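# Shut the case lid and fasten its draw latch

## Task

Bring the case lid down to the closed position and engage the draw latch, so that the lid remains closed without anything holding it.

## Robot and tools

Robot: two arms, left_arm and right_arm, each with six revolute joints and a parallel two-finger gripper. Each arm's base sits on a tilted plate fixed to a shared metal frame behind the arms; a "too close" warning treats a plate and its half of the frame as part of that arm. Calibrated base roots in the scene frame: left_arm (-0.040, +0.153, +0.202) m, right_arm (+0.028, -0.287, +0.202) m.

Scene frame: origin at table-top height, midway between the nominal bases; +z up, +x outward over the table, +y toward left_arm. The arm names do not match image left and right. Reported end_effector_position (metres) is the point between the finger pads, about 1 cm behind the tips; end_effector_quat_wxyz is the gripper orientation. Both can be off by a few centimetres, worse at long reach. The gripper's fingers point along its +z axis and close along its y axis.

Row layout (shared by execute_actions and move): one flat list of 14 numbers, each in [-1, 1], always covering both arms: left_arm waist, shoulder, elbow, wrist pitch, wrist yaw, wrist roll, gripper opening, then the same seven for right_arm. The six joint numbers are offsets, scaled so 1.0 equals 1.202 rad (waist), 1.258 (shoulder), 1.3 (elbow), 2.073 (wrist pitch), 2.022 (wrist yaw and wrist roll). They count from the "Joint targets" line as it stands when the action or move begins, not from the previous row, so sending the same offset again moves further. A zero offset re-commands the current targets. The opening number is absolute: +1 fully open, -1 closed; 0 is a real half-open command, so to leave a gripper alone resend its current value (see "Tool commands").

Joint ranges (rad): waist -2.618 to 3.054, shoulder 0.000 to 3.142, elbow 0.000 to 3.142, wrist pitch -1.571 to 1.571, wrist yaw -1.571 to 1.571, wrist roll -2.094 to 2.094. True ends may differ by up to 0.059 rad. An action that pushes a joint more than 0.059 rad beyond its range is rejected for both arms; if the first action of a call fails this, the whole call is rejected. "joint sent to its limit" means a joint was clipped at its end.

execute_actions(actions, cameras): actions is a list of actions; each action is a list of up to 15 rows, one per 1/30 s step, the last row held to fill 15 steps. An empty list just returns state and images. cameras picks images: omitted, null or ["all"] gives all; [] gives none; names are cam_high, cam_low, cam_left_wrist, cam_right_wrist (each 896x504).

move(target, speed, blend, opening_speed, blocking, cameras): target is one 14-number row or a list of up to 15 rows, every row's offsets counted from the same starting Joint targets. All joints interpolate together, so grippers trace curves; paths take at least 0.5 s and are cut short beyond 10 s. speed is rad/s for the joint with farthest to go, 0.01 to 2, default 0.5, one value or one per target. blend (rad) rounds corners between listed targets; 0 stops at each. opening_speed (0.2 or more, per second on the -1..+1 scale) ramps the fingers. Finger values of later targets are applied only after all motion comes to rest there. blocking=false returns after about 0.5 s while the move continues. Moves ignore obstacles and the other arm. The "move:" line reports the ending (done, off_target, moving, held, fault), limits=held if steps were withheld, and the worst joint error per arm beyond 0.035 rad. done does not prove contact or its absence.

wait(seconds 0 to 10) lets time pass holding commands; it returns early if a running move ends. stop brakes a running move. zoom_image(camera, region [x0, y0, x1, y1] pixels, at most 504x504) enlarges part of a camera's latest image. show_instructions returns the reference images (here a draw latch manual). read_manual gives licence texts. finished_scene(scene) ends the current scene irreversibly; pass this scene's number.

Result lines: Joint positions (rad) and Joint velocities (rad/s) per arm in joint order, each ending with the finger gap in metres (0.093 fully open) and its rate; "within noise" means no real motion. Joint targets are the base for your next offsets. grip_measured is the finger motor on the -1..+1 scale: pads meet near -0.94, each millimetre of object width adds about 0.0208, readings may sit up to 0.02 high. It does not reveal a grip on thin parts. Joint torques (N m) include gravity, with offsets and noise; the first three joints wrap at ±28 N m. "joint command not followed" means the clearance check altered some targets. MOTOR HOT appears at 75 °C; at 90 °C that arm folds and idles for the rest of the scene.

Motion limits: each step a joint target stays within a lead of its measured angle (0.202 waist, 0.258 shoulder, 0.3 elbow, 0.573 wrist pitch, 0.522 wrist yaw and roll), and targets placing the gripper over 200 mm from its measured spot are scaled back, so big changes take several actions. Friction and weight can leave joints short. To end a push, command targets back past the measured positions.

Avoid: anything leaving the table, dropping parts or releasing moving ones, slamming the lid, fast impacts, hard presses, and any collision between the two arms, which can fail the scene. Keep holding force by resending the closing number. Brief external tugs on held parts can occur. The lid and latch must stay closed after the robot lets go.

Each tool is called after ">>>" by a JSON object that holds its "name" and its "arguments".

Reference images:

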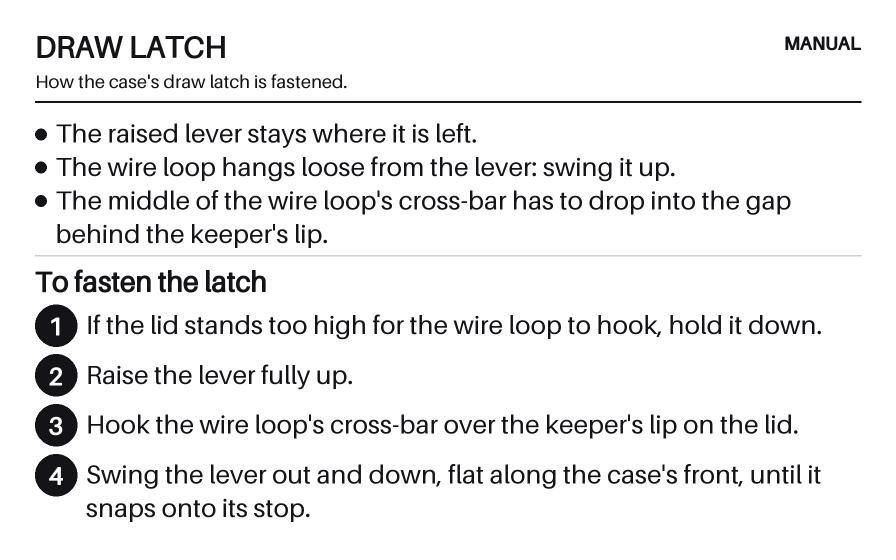

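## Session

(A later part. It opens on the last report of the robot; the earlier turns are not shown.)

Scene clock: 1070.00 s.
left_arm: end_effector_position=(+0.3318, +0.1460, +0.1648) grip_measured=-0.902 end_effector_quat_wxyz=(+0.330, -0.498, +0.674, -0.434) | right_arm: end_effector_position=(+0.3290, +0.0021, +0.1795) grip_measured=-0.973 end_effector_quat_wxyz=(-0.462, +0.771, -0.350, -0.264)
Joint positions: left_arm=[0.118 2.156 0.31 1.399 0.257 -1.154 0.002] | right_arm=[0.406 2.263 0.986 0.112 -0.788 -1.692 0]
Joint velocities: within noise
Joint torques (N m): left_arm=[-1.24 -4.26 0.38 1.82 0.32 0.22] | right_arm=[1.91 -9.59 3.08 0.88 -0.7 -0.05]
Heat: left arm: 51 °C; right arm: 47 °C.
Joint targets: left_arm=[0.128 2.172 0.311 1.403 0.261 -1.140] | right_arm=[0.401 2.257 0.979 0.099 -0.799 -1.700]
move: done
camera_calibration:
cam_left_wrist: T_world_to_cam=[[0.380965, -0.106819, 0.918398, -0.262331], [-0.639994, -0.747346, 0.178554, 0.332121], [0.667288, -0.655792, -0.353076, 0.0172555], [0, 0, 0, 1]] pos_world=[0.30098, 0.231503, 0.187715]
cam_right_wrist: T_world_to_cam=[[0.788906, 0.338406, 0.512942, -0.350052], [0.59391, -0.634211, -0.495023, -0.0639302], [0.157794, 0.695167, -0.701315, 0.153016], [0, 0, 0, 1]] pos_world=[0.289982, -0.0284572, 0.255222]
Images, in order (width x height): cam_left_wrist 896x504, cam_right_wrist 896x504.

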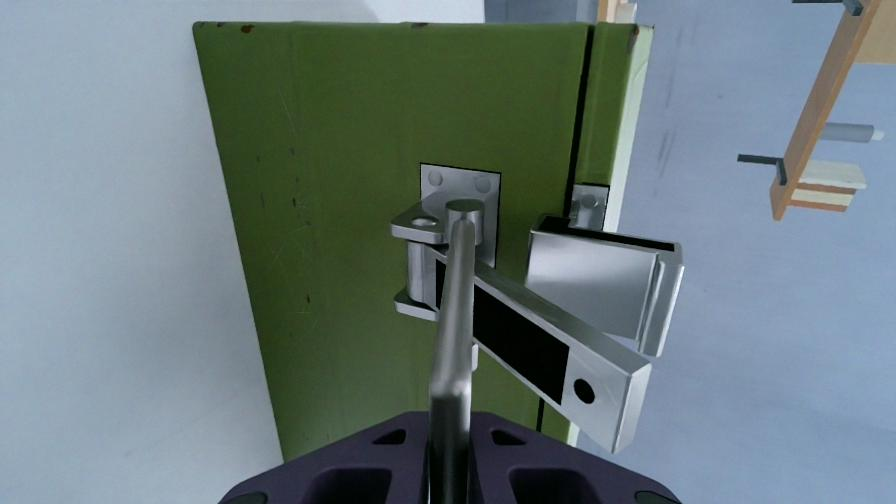

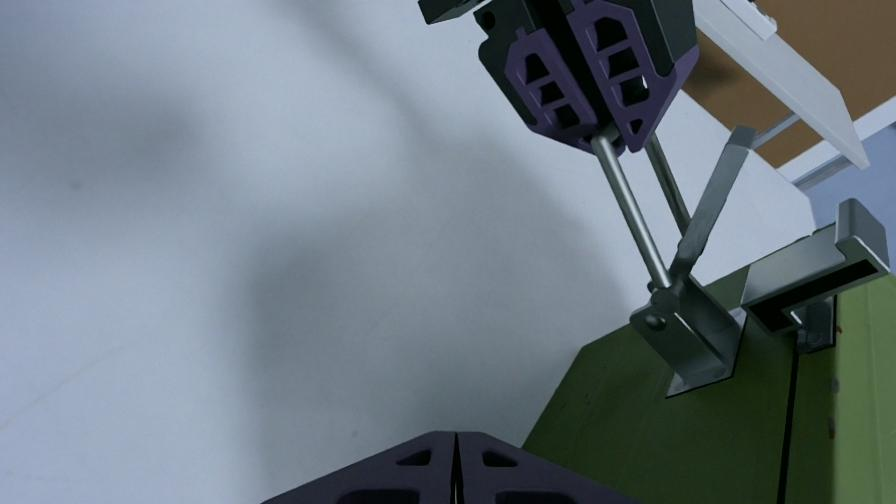

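>>> {"name": "move", "arguments": {"target": [[0,0,0,0,0,0,-0.80,0,0,0,0,0,0,-1],[0.0083,-0.0636,-0.0262,0.0024,0.0045,0,-0.80,0,0,0,0,0,0,-1]], "speed": 0.1, "opening_speed": 0.4, "cameras": ["cam_left_wrist","cam_right_wrist"]}}

>>> {"name": "zoom_image", "arguments": {"camera": "cam_left_wrist", "region": [300, 150, 700, 504]}}

Scene clock: 1080.33 s.
left_arm: end_effector_position=(+0.3263, +0.1482, +0.1688) grip_measured=-0.801 end_effector_quat_wxyz=(+0.331, -0.498, +0.674, -0.433) | right_arm: end_effector_position=(+0.3290, +0.0021, +0.1795) grip_measured=-0.973 end_effector_quat_wxyz=(-0.462, +0.771, -0.350, -0.264)
Joint positions: left_arm=[0.124 2.129 0.284 1.399 0.26 -1.151 0.007] | right_arm=[0.406 2.263 0.986 0.112 -0.788 -1.692 0]
Joint velocities: within noise
Joint torques (N m): left_arm=[-0.79 -8.84 -0.17 1.87 0.39 0.2] | right_arm=[1.95 -9.65 3.41 0.88 -0.71 -0.08]
Heat: left arm: 48 °C; right arm: 47 °C.
Joint targets: left_arm=[0.138 2.092 0.277 1.408 0.270 -1.140] | right_arm=[0.401 2.257 0.979 0.099 -0.799 -1.700]
move: off_target (left_arm); left_arm: the shoulder is farthest, 0.037 rad from its target
camera_calibration:
cam_left_wrist: T_world_to_cam=[[0.380695, -0.107107, 0.918477, -0.263499], [-0.638037, -0.74937, 0.177069, 0.329388], [0.669314, -0.653431, -0.35362, 0.0228711], [0, 0, 0, 1]] pos_world=[0.295166, 0.233555, 0.191781]
cam_right_wrist: T_world_to_cam=[[0.788906, 0.338406, 0.512942, -0.350052], [0.59391, -0.634211, -0.495023, -0.0639302], [0.157794, 0.695167, -0.701315, 0.153016], [0, 0, 0, 1]] pos_world=[0.289982, -0.0284572, 0.255222]
Images, in order (width x height): cam_left_wrist 896x504, cam_right_wrist 896x504.

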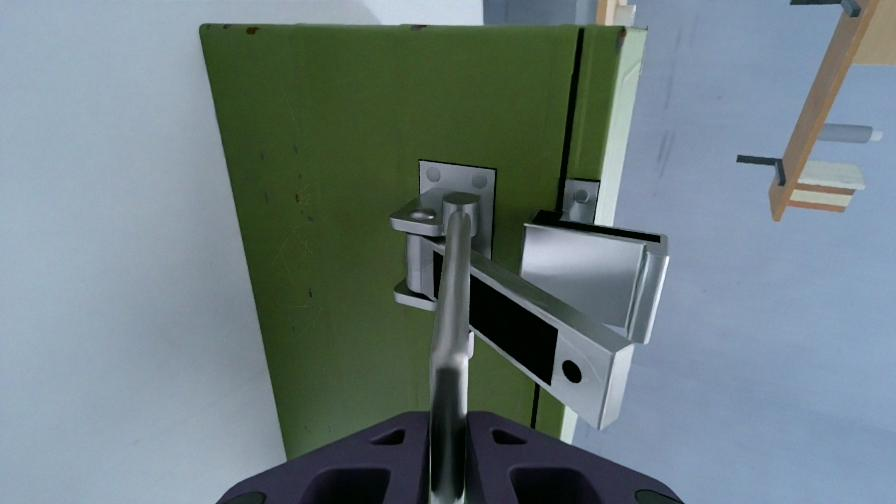

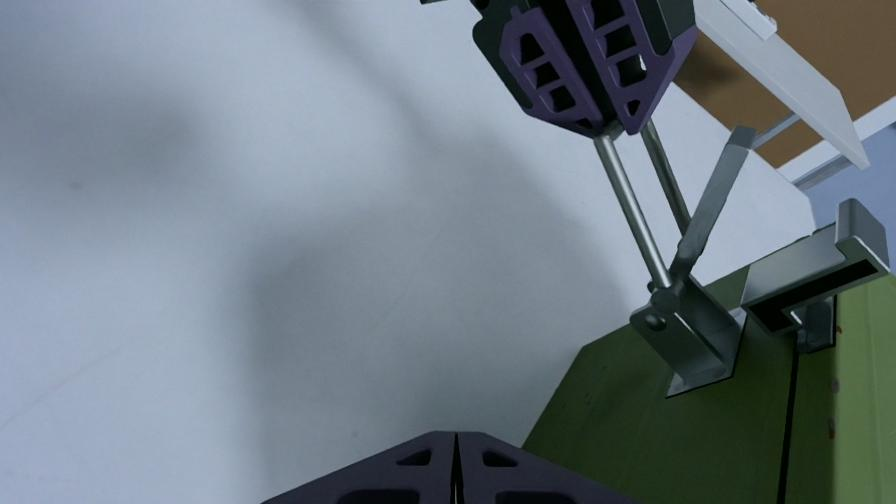

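Scaled by 1.260 from the camera's 896x504 image, which has a finer 1280x720 frame.

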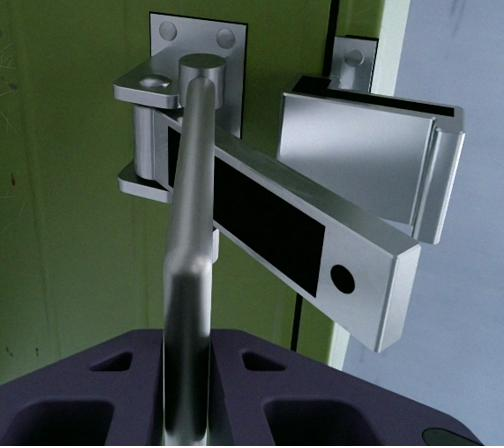

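>>> {"name": "move", "arguments": {"target": [[0,0,0,0,0,0,-0.91,0,0,0,0,0,0,-1],[-0.0591,-0.1256,0.0215,-0.1013,-0.0366,0,-0.91,0,0,0,0,0,0,-1],[-0.0874,-0.1852,0.0631,-0.1587,-0.0519,0,-0.91,0,0,0,0,0,0,-1]], "speed": 0.15, "blend": 0.03, "opening_speed": 0.4, "cameras": ["cam_left_wrist","cam_right_wrist"]}}

>>> {"name": "zoom_image", "arguments": {"camera": "cam_right_wrist", "region": [500, 0, 896, 400]}}

Scene clock: 1113.03 s.
left_arm: end_effector_position=(+0.3341, +0.1455, +0.1840) grip_measured=-0.899 end_effector_quat_wxyz=(+0.313, -0.511, +0.696, -0.395) | right_arm: end_effector_position=(+0.3290, +0.0021, +0.1795) grip_measured=-0.973 end_effector_quat_wxyz=(-0.462, +0.771, -0.350, -0.264)
Joint positions: left_arm=[0.056 1.899 0.331 1.041 0.15 -1.151 0.002] | right_arm=[0.406 2.263 0.986 0.112 -0.788 -1.692 0]
Joint velocities: within noise
Joint torques (N m): left_arm=[-4.42 -8.88 4 2.11 0.43 0.2] | right_arm=[1.74 -9.81 3.37 0.87 -0.73 -0.09]
Heat: left arm: 46 °C; right arm: 47 °C.
Joint targets: left_arm=[0.033 1.859 0.359 1.079 0.166 -1.140] | right_arm=[0.401 2.257 0.979 0.099 -0.799 -1.700]
move: off_target (left_arm); blend cut to 0 rad at target 1; left_arm: the shoulder is farthest, 0.040 rad from its target
camera_calibration:
cam_left_wrist: T_world_to_cam=[[0.461492, -0.145457, 0.875139, -0.294193], [-0.617437, -0.761004, 0.19911, 0.320445], [0.637022, -0.632231, -0.441008, 0.0450399], [0, 0, 0, 1]] pos_world=[0.304931, 0.229543, 0.213519]
cam_right_wrist: T_world_to_cam=[[0.788906, 0.338406, 0.512942, -0.350052], [0.59391, -0.634211, -0.495023, -0.0639302], [0.157794, 0.695167, -0.701315, 0.153016], [0, 0, 0, 1]] pos_world=[0.289982, -0.0284572, 0.255222]
Images, in order (width x height): cam_left_wrist 896x504, cam_right_wrist 896x504.

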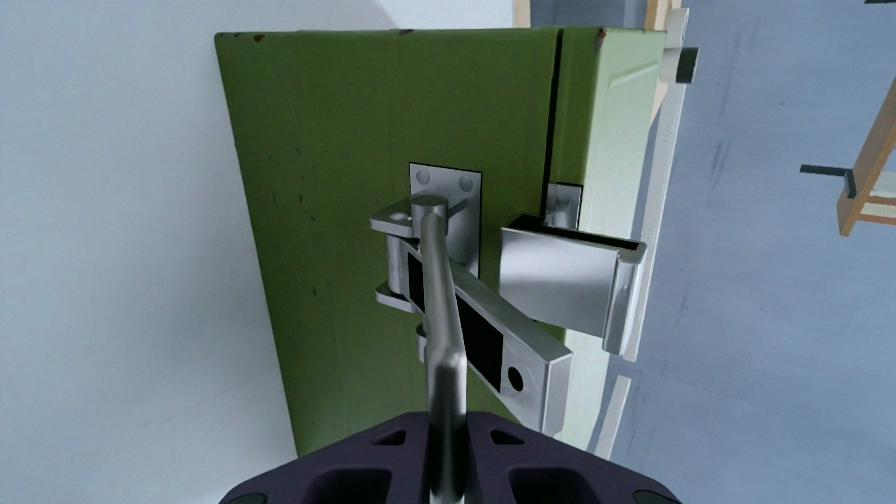

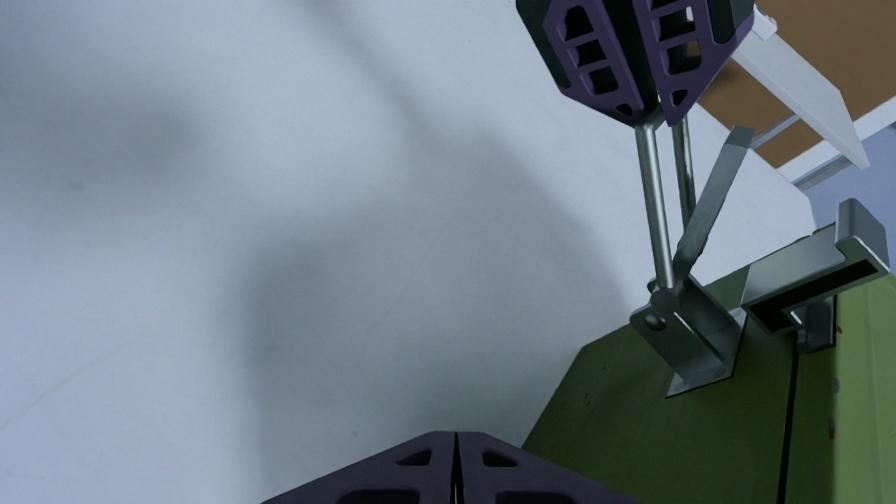

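Scaled by 1.260 from the camera's 896x504 image, which has a finer 1280x720 frame.

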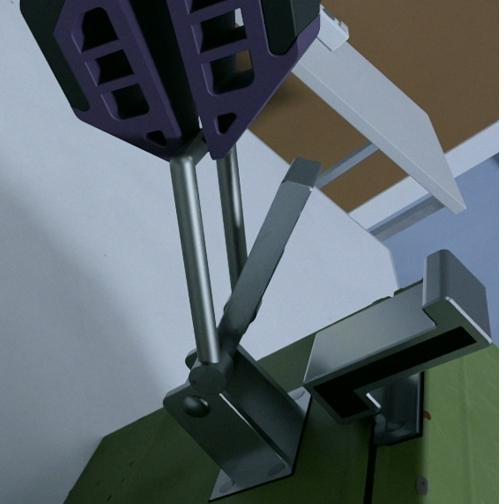

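>>> {"name": "move", "arguments": {"target": [[-0.0283,-0.1232,0.0677,-0.2127,-0.0534,-0.0124,-0.91,0,0,0,0,0,0,-1],[-0.0649,-0.1693,0.1762,-0.37,-0.0915,-0.0223,-0.91,0,0,0,0,0,0,-1]], "speed": 0.2, "blend": 0.05, "cameras": ["cam_left_wrist","cam_right_wrist"]}}

>>> {"name": "zoom_image", "arguments": {"camera": "cam_right_wrist", "region": [500, 0, 896, 400]}}

Scene clock: 1191.37 s.
left_arm: end_effector_position=(+0.3430, +0.1433, +0.1952) grip_measured=-0.899 end_effector_quat_wxyz=(+0.231, -0.546, +0.748, -0.298) | right_arm: end_effector_position=(+0.3290, +0.0021, +0.1795) grip_measured=-0.973 end_effector_quat_wxyz=(-0.462, +0.771, -0.350, -0.264)
Joint positions: left_arm=[-0.029 1.695 0.57 0.335 -0.011 -1.185 0.002] | right_arm=[0.406 2.263 0.986 0.112 -0.788 -1.692 0]
Joint velocities: within noise
Joint torques (N m): left_arm=[-3.85 -9.74 5.08 1.27 0.06 0.07] | right_arm=[1.85 -9.87 3.23 0.88 -0.75 -0.08]
Heat: left arm: 47 °C; right arm: 47 °C.
Joint targets: left_arm=[-0.045 1.646 0.588 0.312 -0.020 -1.185] | right_arm=[0.401 2.257 0.979 0.099 -0.799 -1.700]
move: off_target (left_arm); left_arm: the shoulder is farthest, 0.049 rad from its target
camera_calibration:
cam_left_wrist: T_world_to_cam=[[0.676984, -0.205576, 0.706705, -0.340767], [-0.554151, -0.774286, 0.305611, 0.281388], [0.484365, -0.598515, -0.638099, 0.128889], [0, 0, 0, 1]] pos_world=[0.324196, 0.224963, 0.23707]
cam_right_wrist: T_world_to_cam=[[0.788906, 0.338406, 0.512942, -0.350052], [0.59391, -0.634211, -0.495023, -0.0639302], [0.157794, 0.695167, -0.701315, 0.153016], [0, 0, 0, 1]] pos_world=[0.289982, -0.0284572, 0.255222]
Images, in order (width x height): cam_left_wrist 896x504, cam_right_wrist 896x504.

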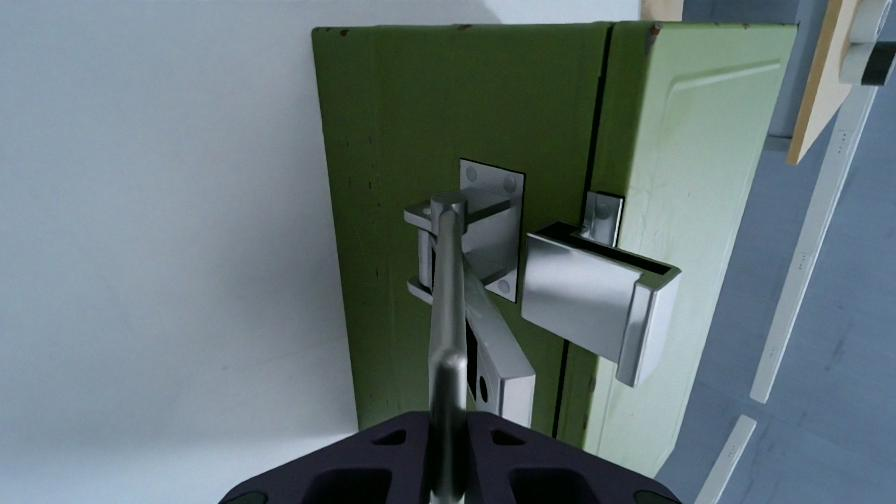

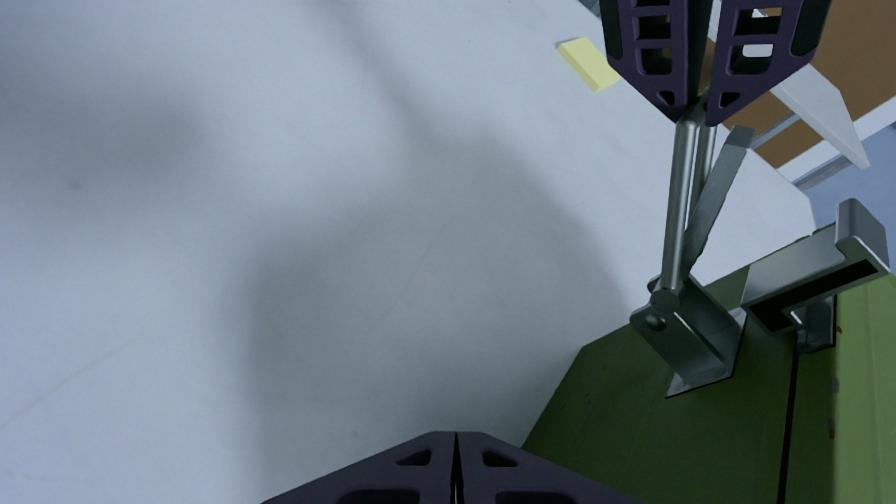

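Scaled by 1.260 from the camera's 896x504 image, which has a finer 1280x720 frame.

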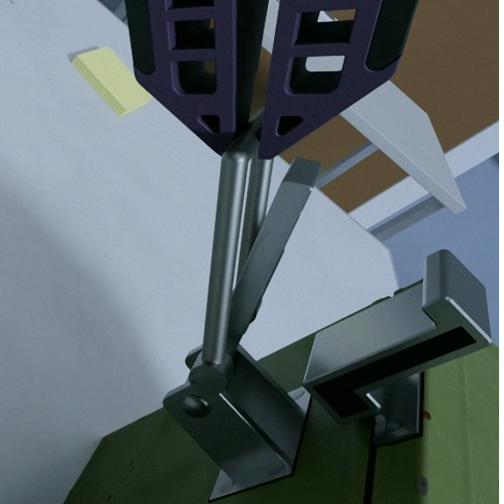

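>>> {"name": "move", "arguments": {"target": [[-0.03,0.035,0.1246,-0.1327,-0.0312,-0.0198,-0.91,0,0,0,0,0,0,-1],[-0.0599,0.097,0.2615,-0.2518,-0.0633,-0.042,-0.91,0,0,0,0,0,0,-1]], "speed": 0.2, "blend": 0.05, "cameras": ["cam_left_wrist","cam_right_wrist"]}}

>>> {"name": "zoom_image", "arguments": {"camera": "cam_right_wrist", "region": [500, 0, 896, 400]}}

Scene clock: 1208.80 s.
left_arm: end_effector_position=(+0.3555, +0.1387, +0.2065) grip_measured=-0.899 end_effector_quat_wxyz=(+0.153, -0.573, +0.780, -0.199) | right_arm: end_effector_position=(+0.3290, +0.0021, +0.1795) grip_measured=-0.973 end_effector_quat_wxyz=(-0.462, +0.771, -0.350, -0.264)
Joint positions: left_arm=[-0.101 1.756 0.901 -0.194 -0.138 -1.268 0.002] | right_arm=[0.406 2.263 0.986 0.112 -0.788 -1.692 0]
Joint velocities: within noise
Joint torques (N m): left_arm=[-4.27 -5.3 6.43 1 -0.03 0.04] | right_arm=[1.98 -9.84 3.3 0.86 -0.72 -0.07]
Heat: left arm: 50 °C; right arm: 47 °C.
Joint targets: left_arm=[-0.117 1.768 0.928 -0.210 -0.147 -1.270] | right_arm=[0.401 2.257 0.979 0.099 -0.799 -1.700]
move: done
camera_calibration:
cam_left_wrist: T_world_to_cam=[[0.833987, -0.244631, 0.494592, -0.364821], [-0.461478, -0.800624, 0.382151, 0.236223], [0.302496, -0.546952, -0.780602, 0.214284], [0, 0, 0, 1]] pos_world=[0.348448, 0.217082, 0.257435]
cam_right_wrist: T_world_to_cam=[[0.788906, 0.338406, 0.512942, -0.350052], [0.59391, -0.634211, -0.495023, -0.0639302], [0.157794, 0.695167, -0.701315, 0.153016], [0, 0, 0, 1]] pos_world=[0.289982, -0.0284572, 0.255222]
Images, in order (width x height): cam_left_wrist 896x504, cam_right_wrist 896x504.

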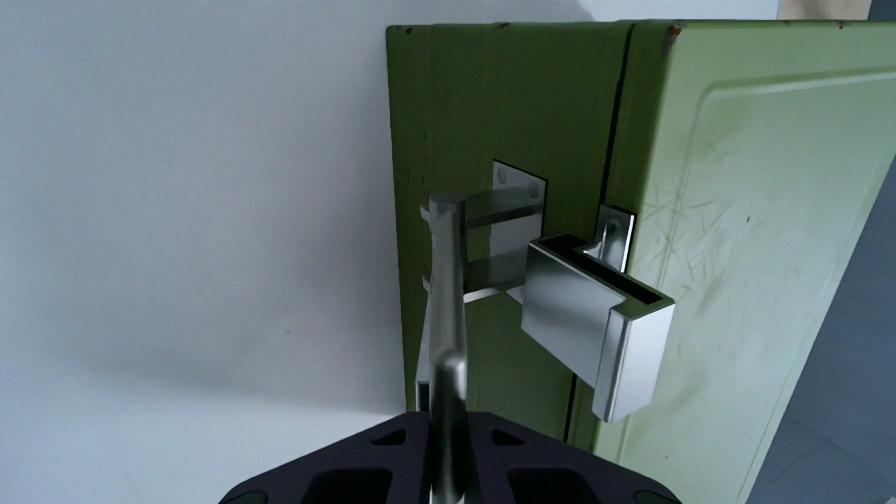

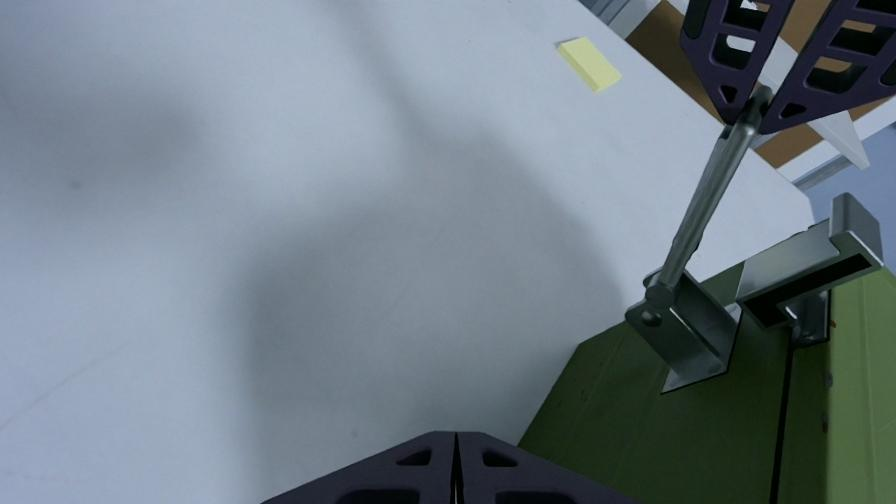

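Scaled by 1.260 from the camera's 896x504 image, which has a finer 1280x720 frame.

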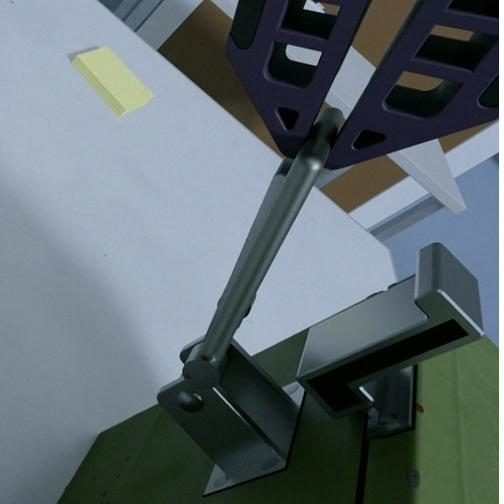

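>>> {"name": "move", "arguments": {"target": [[-0.0191,0.0747,0.1515,-0.1124,-0.0203,-0.0218,-0.91,0,0,0,0,0,0,-1],[-0.0374,0.1669,0.3131,-0.2233,-0.041,-0.0435,-0.91,0,0,0,0,0,0,-1]], "speed": 0.2, "blend": 0.05, "cameras": ["cam_left_wrist","cam_right_wrist"]}}

>>> {"name": "zoom_image", "arguments": {"camera": "cam_right_wrist", "region": [500, 0, 896, 400]}}

Scene clock: 1229.07 s.
left_arm: end_effector_position=(+0.3730, +0.1332, +0.2133) grip_measured=-0.899 end_effector_quat_wxyz=(+0.074, -0.588, +0.800, -0.095) | right_arm: end_effector_position=(+0.3290, +0.0021, +0.1795) grip_measured=-0.973 end_effector_quat_wxyz=(-0.462, +0.771, -0.350, -0.264)
Joint positions: left_arm=[-0.146 1.963 1.307 -0.661 -0.219 -1.357 0.002] | right_arm=[0.406 2.263 0.986 0.112 -0.788 -1.692 0]
Joint velocities: within noise
Joint torques (N m): left_arm=[-4.83 -6.68 6.61 0.6 -0.13 0.03] | right_arm=[1.84 -9.91 3.38 0.85 -0.71 -0.1]
Heat: left arm: 47 °C; right arm: 47 °C.
Joint targets: left_arm=[-0.162 1.978 1.335 -0.673 -0.230 -1.358] | right_arm=[0.401 2.257 0.979 0.099 -0.799 -1.700]
move: done
camera_calibration:
cam_left_wrist: T_world_to_cam=[[0.928981, -0.272965, 0.249967, -0.363588], [-0.358625, -0.830875, 0.425482, 0.193738], [0.0915496, -0.484909, -0.86976, 0.300697], [0, 0, 0, 1]] pos_world=[0.379717, 0.207536, 0.269987]
cam_right_wrist: T_world_to_cam=[[0.788906, 0.338406, 0.512942, -0.350052], [0.59391, -0.634211, -0.495023, -0.0639302], [0.157794, 0.695167, -0.701315, 0.153016], [0, 0, 0, 1]] pos_world=[0.289982, -0.0284572, 0.255222]
Images, in order (width x height): cam_left_wrist 896x504, cam_right_wrist 896x504.

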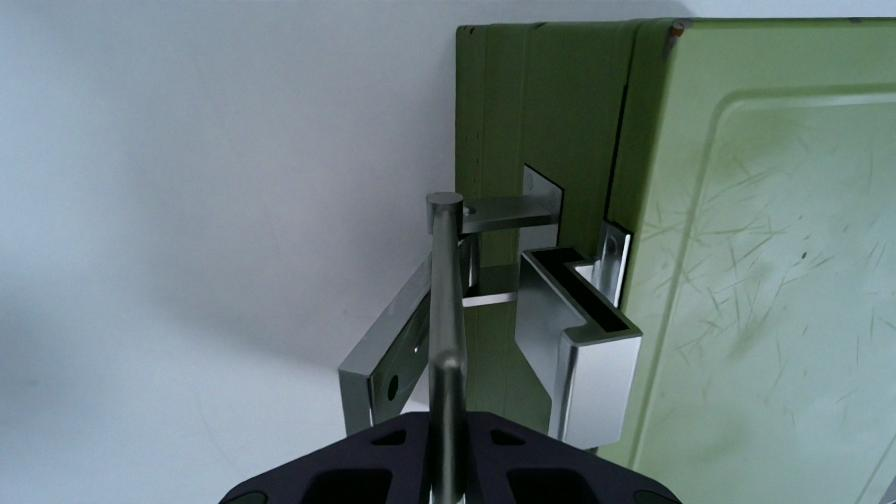

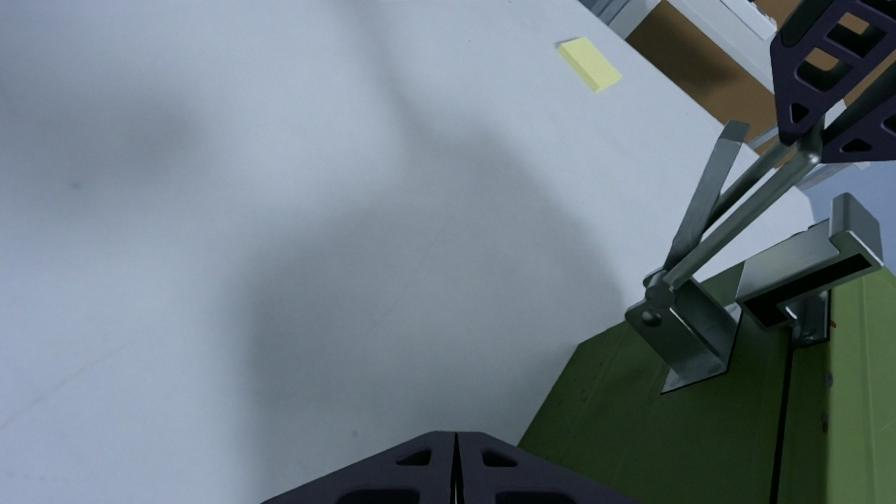

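Scaled by 1.260 from the camera's 896x504 image, which has a finer 1280x720 frame.

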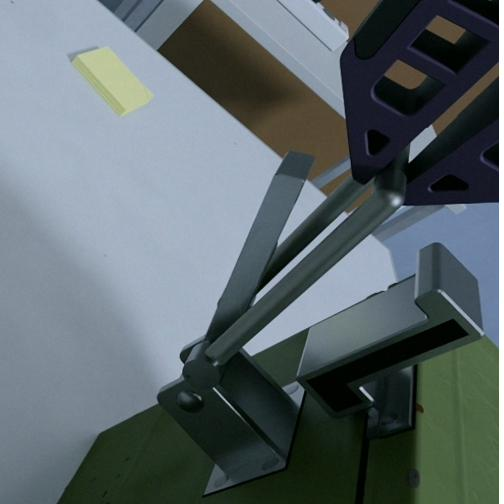

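>>> {"name": "move", "arguments": {"target": [[-0.0108,0.1105,0.1754,-0.1081,-0.0109,-0.0218,-0.91,0,0,0,0,0,0,-1],[-0.0191,0.2377,0.3831,-0.2258,-0.0208,-0.0406,-0.91,0,0,0,0,0,0,-1],[-0.0208,0.2822,0.4515,-0.2417,-0.0208,-0.0406,-0.91,0,0,0,0,0,0,-1]], "speed": 0.2, "blend": 0.05, "cameras": ["cam_left_wrist","cam_right_wrist"]}}

>>> {"name": "zoom_image", "arguments": {"camera": "cam_right_wrist", "region": [500, 0, 896, 400]}}

Scene clock: 1259.00 s.
left_arm: end_effector_position=(+0.3966, +0.1262, +0.2145) grip_measured=-0.899 end_effector_quat_wxyz=(-0.015, -0.588, +0.808, +0.020) | right_arm: end_effector_position=(+0.3290, +0.0021, +0.1795) grip_measured=-0.973 end_effector_quat_wxyz=(-0.462, +0.771, -0.350, -0.264)
Joint positions: left_arm=[-0.171 2.316 1.891 -1.197 -0.263 -1.446 0.002] | right_arm=[0.406 2.263 0.986 0.112 -0.788 -1.692 0]
Joint velocities: within noise
Joint torques (N m): left_arm=[-5.67 -8.57 6.75 0.41 -0.15 0.07] | right_arm=[1.88 -9.84 3.32 0.88 -0.74 -0.13]
Heat: left arm: 47 °C; right arm: 47 °C.
Joint targets: left_arm=[-0.187 2.333 1.922 -1.174 -0.273 -1.440] | right_arm=[0.401 2.257 0.979 0.099 -0.799 -1.700]
move: done; blend cut to 0.0445 rad at target 2
camera_calibration:
cam_left_wrist: T_world_to_cam=[[0.956377, -0.289463, -0.0394129, -0.334476], [-0.2432, -0.863647, 0.441552, 0.150753], [-0.161852, -0.412705, -0.89637, 0.393263], [0, 0, 0, 1]] pos_world=[0.420199, 0.19568, 0.272761]
cam_right_wrist: T_world_to_cam=[[0.788906, 0.338406, 0.512942, -0.350052], [0.59391, -0.634211, -0.495023, -0.0639302], [0.157794, 0.695167, -0.701315, 0.153016], [0, 0, 0, 1]] pos_world=[0.289982, -0.0284572, 0.255222]
Images, in order (width x height): cam_left_wrist 896x504, cam_right_wrist 896x504.

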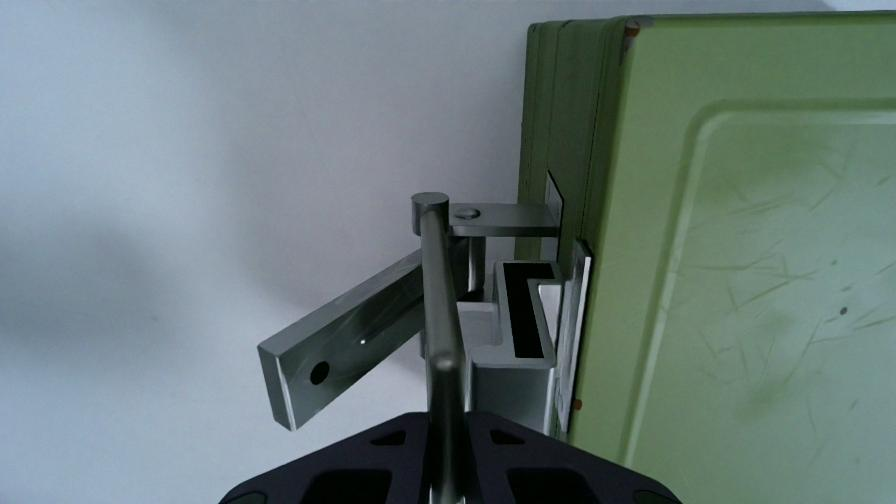

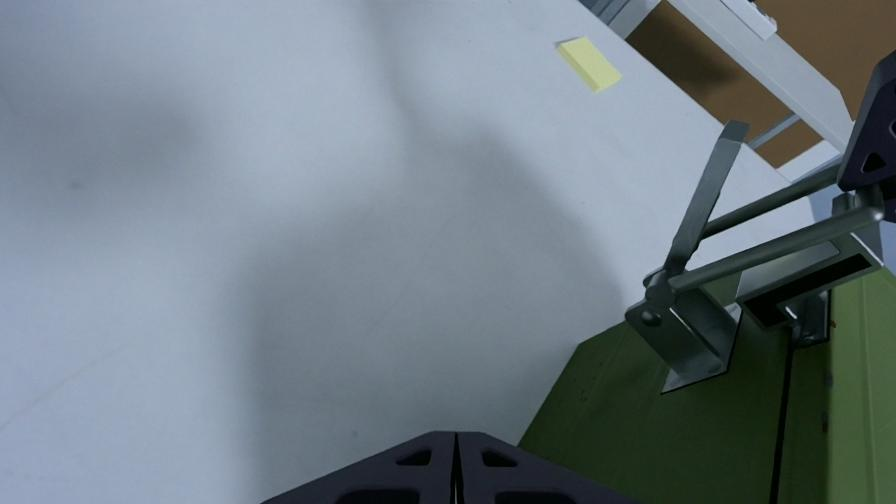

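Scaled by 1.260 from the camera's 896x504 image, which has a finer 1280x720 frame.

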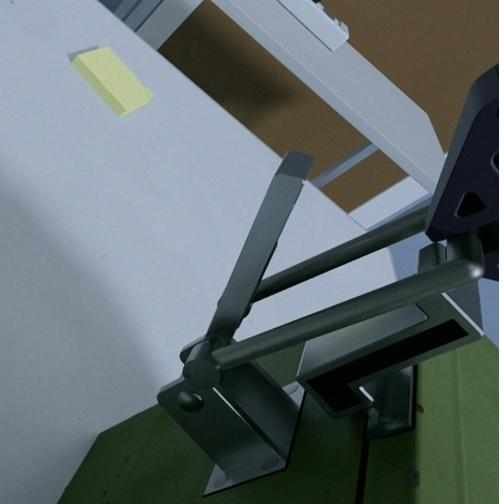

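>>> {"name": "move", "arguments": {"target": [[0.0225,-0.1097,-0.1285,0.0453,0.004,0,-0.91,0,0,0,0,0,0,-1],[0.0225,-0.1097,-0.1285,0.0453,0.004,0,-0.74,0,0,0,0,0,0,-1]], "speed": 0.2, "opening_speed": 0.4, "cameras": ["cam_left_wrist","cam_right_wrist"]}}

>>> {"name": "zoom_image", "arguments": {"camera": "cam_left_wrist", "region": [300, 150, 700, 504]}}

Scene clock: 1318.90 s.
left_arm: end_effector_position=(+0.3892, +0.1274, +0.2139) grip_measured=-0.742 end_effector_quat_wxyz=(+0.000, -0.593, +0.805, +0.004) | right_arm: end_effector_position=(+0.3290, +0.0021, +0.1795) grip_measured=-0.973 end_effector_quat_wxyz=(-0.462, +0.771, -0.350, -0.264)
Joint positions: left_arm=[-0.171 2.239 1.76 -1.098 -0.263 -1.446 0.01] | right_arm=[0.406 2.263 0.986 0.112 -0.788 -1.692 0]
Joint velocities: within noise
Joint torques (N m): left_arm=[-2.76 -13.72 3.73 0.47 -0.06 0.09] | right_arm=[1.91 -9.7 3.58 0.92 -0.74 -0.12]
Heat: left arm: 51 °C; right arm: 47 °C.
Joint targets: left_arm=[-0.160 2.195 1.755 -1.080 -0.264 -1.440] | right_arm=[0.401 2.257 0.979 0.099 -0.799 -1.700]
move: off_target (left_arm); target 2's new numbers were sent with left_arm's shoulder 0.045 rad from that target; left_arm: the shoulder is farthest, 0.044 rad from its target
camera_calibration:
cam_left_wrist: T_world_to_cam=[[0.960503, -0.278246, 0.00374011, -0.339289], [-0.251877, -0.863609, 0.436734, 0.154705], [-0.118289, -0.420427, -0.899583, 0.376798], [0, 0, 0, 1]] pos_world=[0.409426, 0.197615, 0.272665]
cam_right_wrist: T_world_to_cam=[[0.788906, 0.338406, 0.512942, -0.350052], [0.59391, -0.634211, -0.495023, -0.0639302], [0.157794, 0.695167, -0.701315, 0.153016], [0, 0, 0, 1]] pos_world=[0.289982, -0.0284572, 0.255222]
Images, in order (width x height): cam_left_wrist 896x504, cam_right_wrist 896x504.

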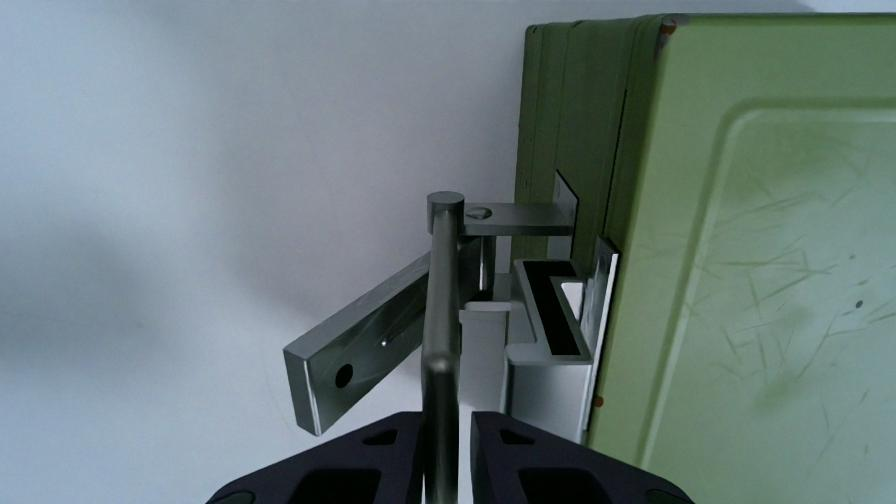

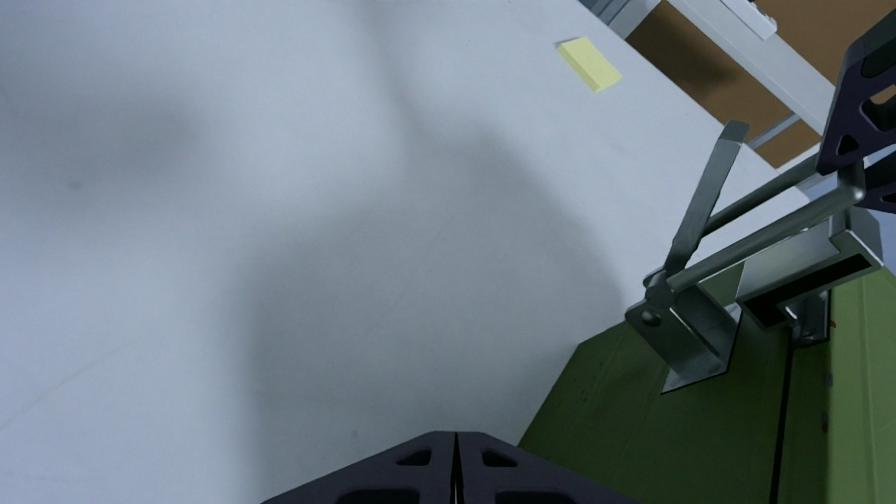

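Scaled by 1.260 from the camera's 896x504 image, which has a finer 1280x720 frame.

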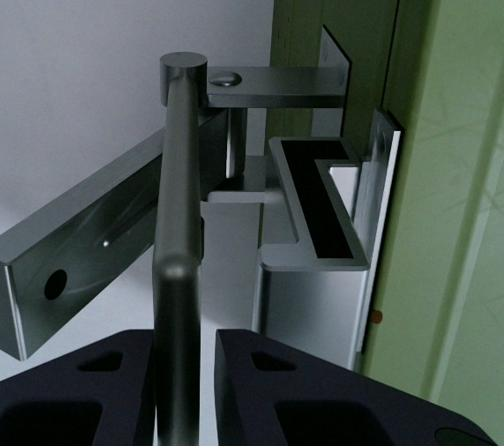

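>>> {"name": "move", "arguments": {"target": [0,-0.0079,0.0208,-0.0227,0,0,-0.74,0,0,0,0,0,0,-1], "speed": 0.2, "cameras": ["cam_left_wrist","cam_right_wrist"]}}

>>> {"name": "zoom_image", "arguments": {"camera": "cam_right_wrist", "region": [600, 0, 896, 300]}}

Scene clock: 1339.17 s.
left_arm: end_effector_position=(+0.3850, +0.1282, +0.2140) grip_measured=-0.742 end_effector_quat_wxyz=(-0.006, -0.592, +0.806, +0.011) | right_arm: end_effector_position=(+0.3290, +0.0021, +0.1795) grip_measured=-0.973 end_effector_quat_wxyz=(-0.462, +0.771, -0.350, -0.264)
Joint positions: left_arm=[-0.171 2.239 1.76 -1.116 -0.263 -1.446 0.01] | right_arm=[0.406 2.263 0.986 0.112 -0.788 -1.692 0]
Joint velocities: within noise
Joint torques (N m): left_arm=[-2.74 -14.58 5.91 0.15 -0.05 0.08] | right_arm=[1.8 -10.07 3.3 0.86 -0.74 -0.05]
Heat: left arm: 61 °C; right arm: 47 °C.
Joint targets: left_arm=[-0.160 2.185 1.782 -1.127 -0.264 -1.440] | right_arm=[0.401 2.257 0.979 0.099 -0.799 -1.700]
move: off_target (left_arm); left_arm: the shoulder is farthest, 0.054 rad from its target
camera_calibration:
cam_left_wrist: T_world_to_cam=[[0.959138, -0.282615, -0.0134909, -0.330299], [-0.24835, -0.863776, 0.438421, 0.152574], [-0.135558, -0.417156, -0.898668, 0.382711], [0, 0, 0, 1]] pos_world=[0.406573, 0.198093, 0.272583]
cam_right_wrist: T_world_to_cam=[[0.788906, 0.338406, 0.512942, -0.350052], [0.59391, -0.634211, -0.495023, -0.0639302], [0.157794, 0.695167, -0.701315, 0.153016], [0, 0, 0, 1]] pos_world=[0.289982, -0.0284572, 0.255222]
Images, in order (width x height): cam_left_wrist 896x504, cam_right_wrist 896x504.

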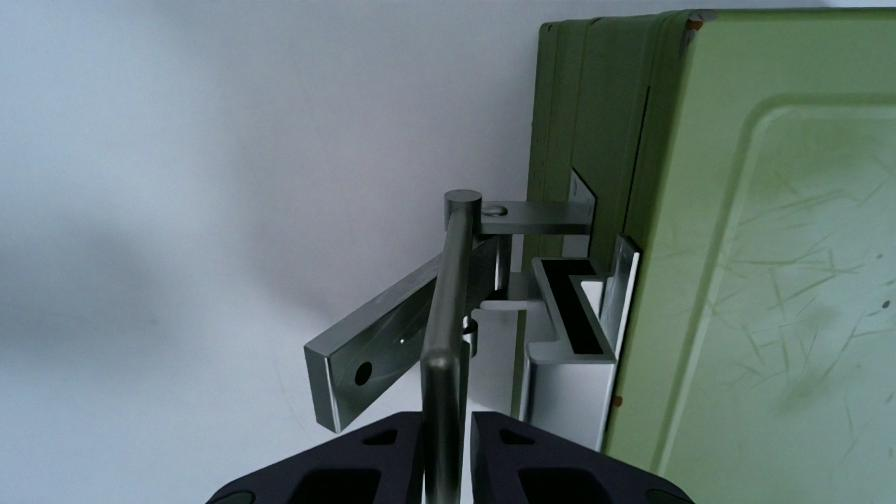

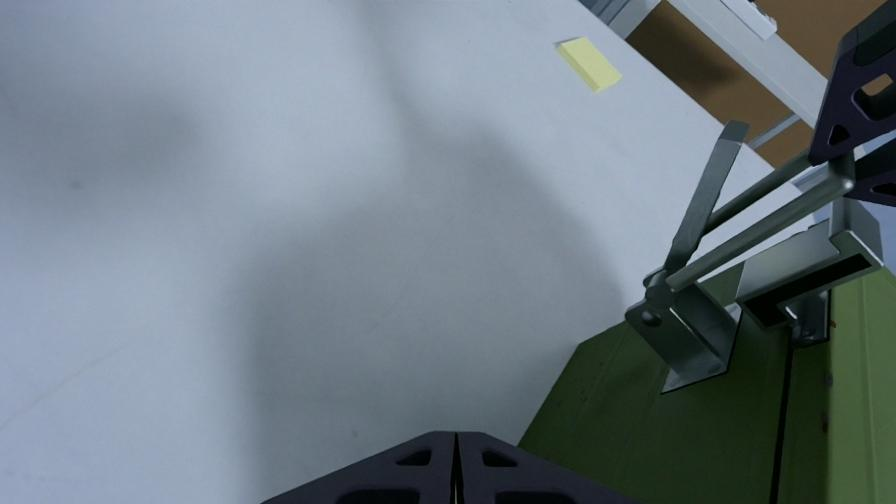

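Scaled by 1.680 from the camera's 896x504 image, which has a finer 1280x720 frame.

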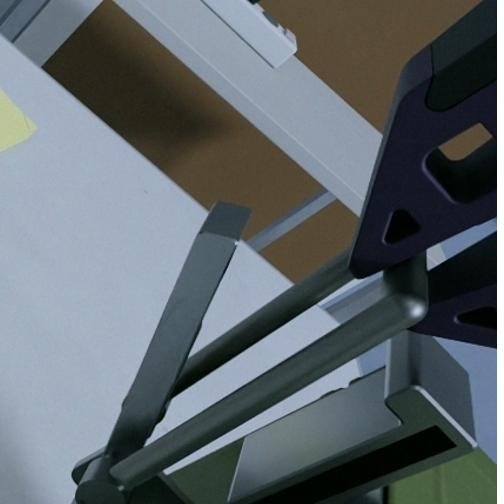

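>>> {"name": "move", "arguments": {"target": [0,0,0.0254,-0.0135,0,0,-0.74,0,0,0,0,0,0,-1], "speed": 0.2, "cameras": ["cam_left_wrist"]}}

Scene clock: 1348.50 s.
left_arm: end_effector_position=(+0.3865, +0.1296, +0.2203) grip_measured=-0.742 end_effector_quat_wxyz=(-0.007, -0.591, +0.806, +0.011) | right_arm: end_effector_position=(+0.3290, +0.0021, +0.1795) grip_measured=-0.973 end_effector_quat_wxyz=(-0.462, +0.771, -0.350, -0.264)
Joint positions: left_arm=[-0.171 2.239 1.787 -1.144 -0.263 -1.446 0.01] | right_arm=[0.406 2.263 0.986 0.112 -0.788 -1.692 0]
Joint velocities: within noise
Joint torques (N m): left_arm=[-2.77 -14.61 6.49 0.14 -0.05 0.09] | right_arm=[1.74 -9.84 3.44 0.89 -0.7 -0.04]
Heat: left arm: 65 °C; right arm: 47 °C.
Joint targets: left_arm=[-0.160 2.185 1.815 -1.155 -0.264 -1.440] | right_arm=[0.401 2.257 0.979 0.099 -0.799 -1.700]
move: off_target (left_arm); left_arm: the shoulder is farthest, 0.054 rad from its target
camera_calibration:
cam_left_wrist: T_world_to_cam=[[0.959041, -0.282892, -0.0145904, -0.330937], [-0.248123, -0.863788, 0.438527, 0.151293], [-0.136659, -0.416945, -0.8986, 0.389608], [0, 0, 0, 1]] pos_world=[0.408165, 0.199511, 0.278927]
Images, in order (width x height): cam_left_wrist 896x504.

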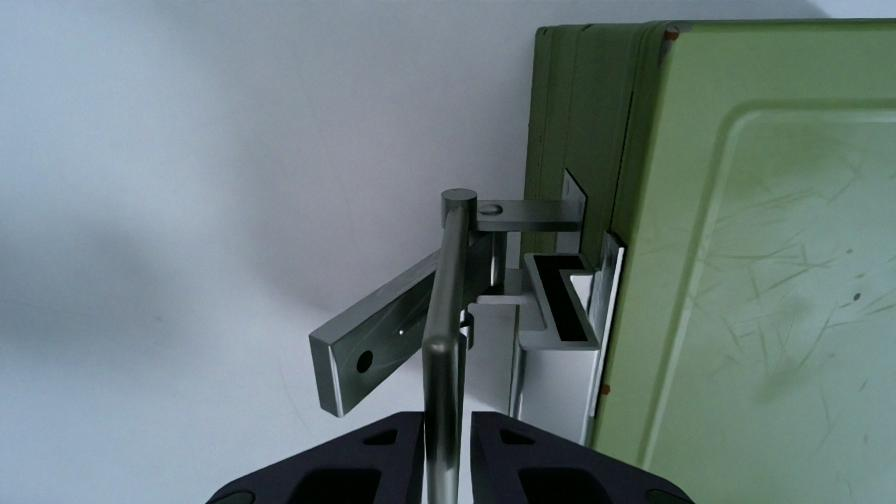

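>>> {"name": "move", "arguments": {"target": [-0.0225,0.1176,0.0962,-0.013,-0.004,0,-0.74,0,0,0,0,0,0,-1], "speed": 0.15, "cameras": ["cam_left_wrist","cam_right_wrist"]}}

Scene clock: 1361.43 s.
left_arm: end_effector_position=(+0.4091, +0.1249, +0.2177) grip_measured=-0.742 end_effector_quat_wxyz=(+0.000, -0.594, +0.805, +0.004) | right_arm: end_effector_position=(+0.3290, +0.0021, +0.1795) grip_measured=-0.973 end_effector_quat_wxyz=(-0.462, +0.771, -0.350, -0.264)
Joint positions: left_arm=[-0.171 2.319 1.912 -1.168 -0.263 -1.446 0.01] | right_arm=[0.406 2.263 0.986 0.112 -0.788 -1.692 0]
Joint velocities: within noise
Joint torques (N m): left_arm=[-5.7 -9.01 6.57 0.16 -0.14 0.09] | right_arm=[1.98 -9.87 3.3 0.87 -0.78 -0.07]
Heat: left arm: 69 °C; right arm: 47 °C.
Joint targets: left_arm=[-0.187 2.333 1.940 -1.182 -0.272 -1.440] | right_arm=[0.401 2.257 0.979 0.099 -0.799 -1.700]
move: done
camera_calibration:
cam_left_wrist: T_world_to_cam=[[0.960604, -0.277871, 0.00520701, -0.359532], [-0.252176, -0.863596, 0.436588, 0.156094], [-0.116818, -0.420701, -0.899647, 0.380902], [0, 0, 0, 1]] pos_world=[0.429228, 0.195144, 0.276401]
cam_right_wrist: T_world_to_cam=[[0.788906, 0.338406, 0.512942, -0.350052], [0.59391, -0.634211, -0.495023, -0.0639302], [0.157794, 0.695167, -0.701315, 0.153016], [0, 0, 0, 1]] pos_world=[0.289982, -0.0284572, 0.255222]
Images, in order (width x height): cam_left_wrist 896x504, cam_right_wrist 896x504.

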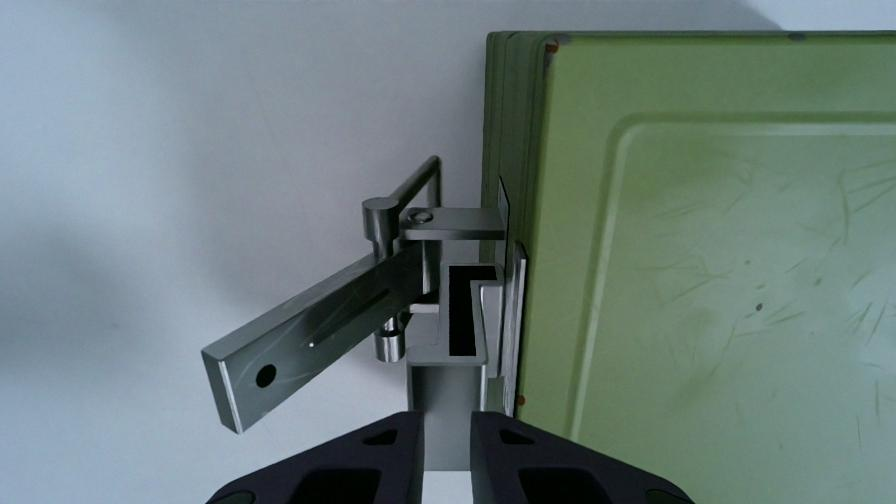

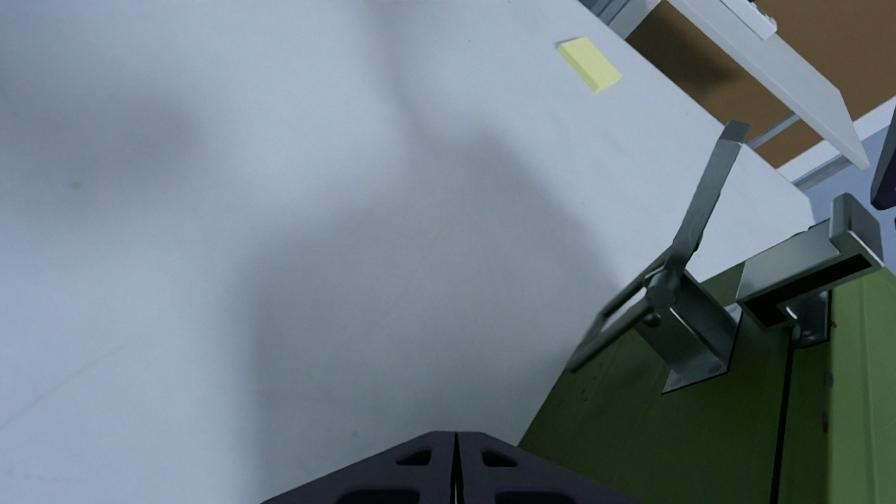

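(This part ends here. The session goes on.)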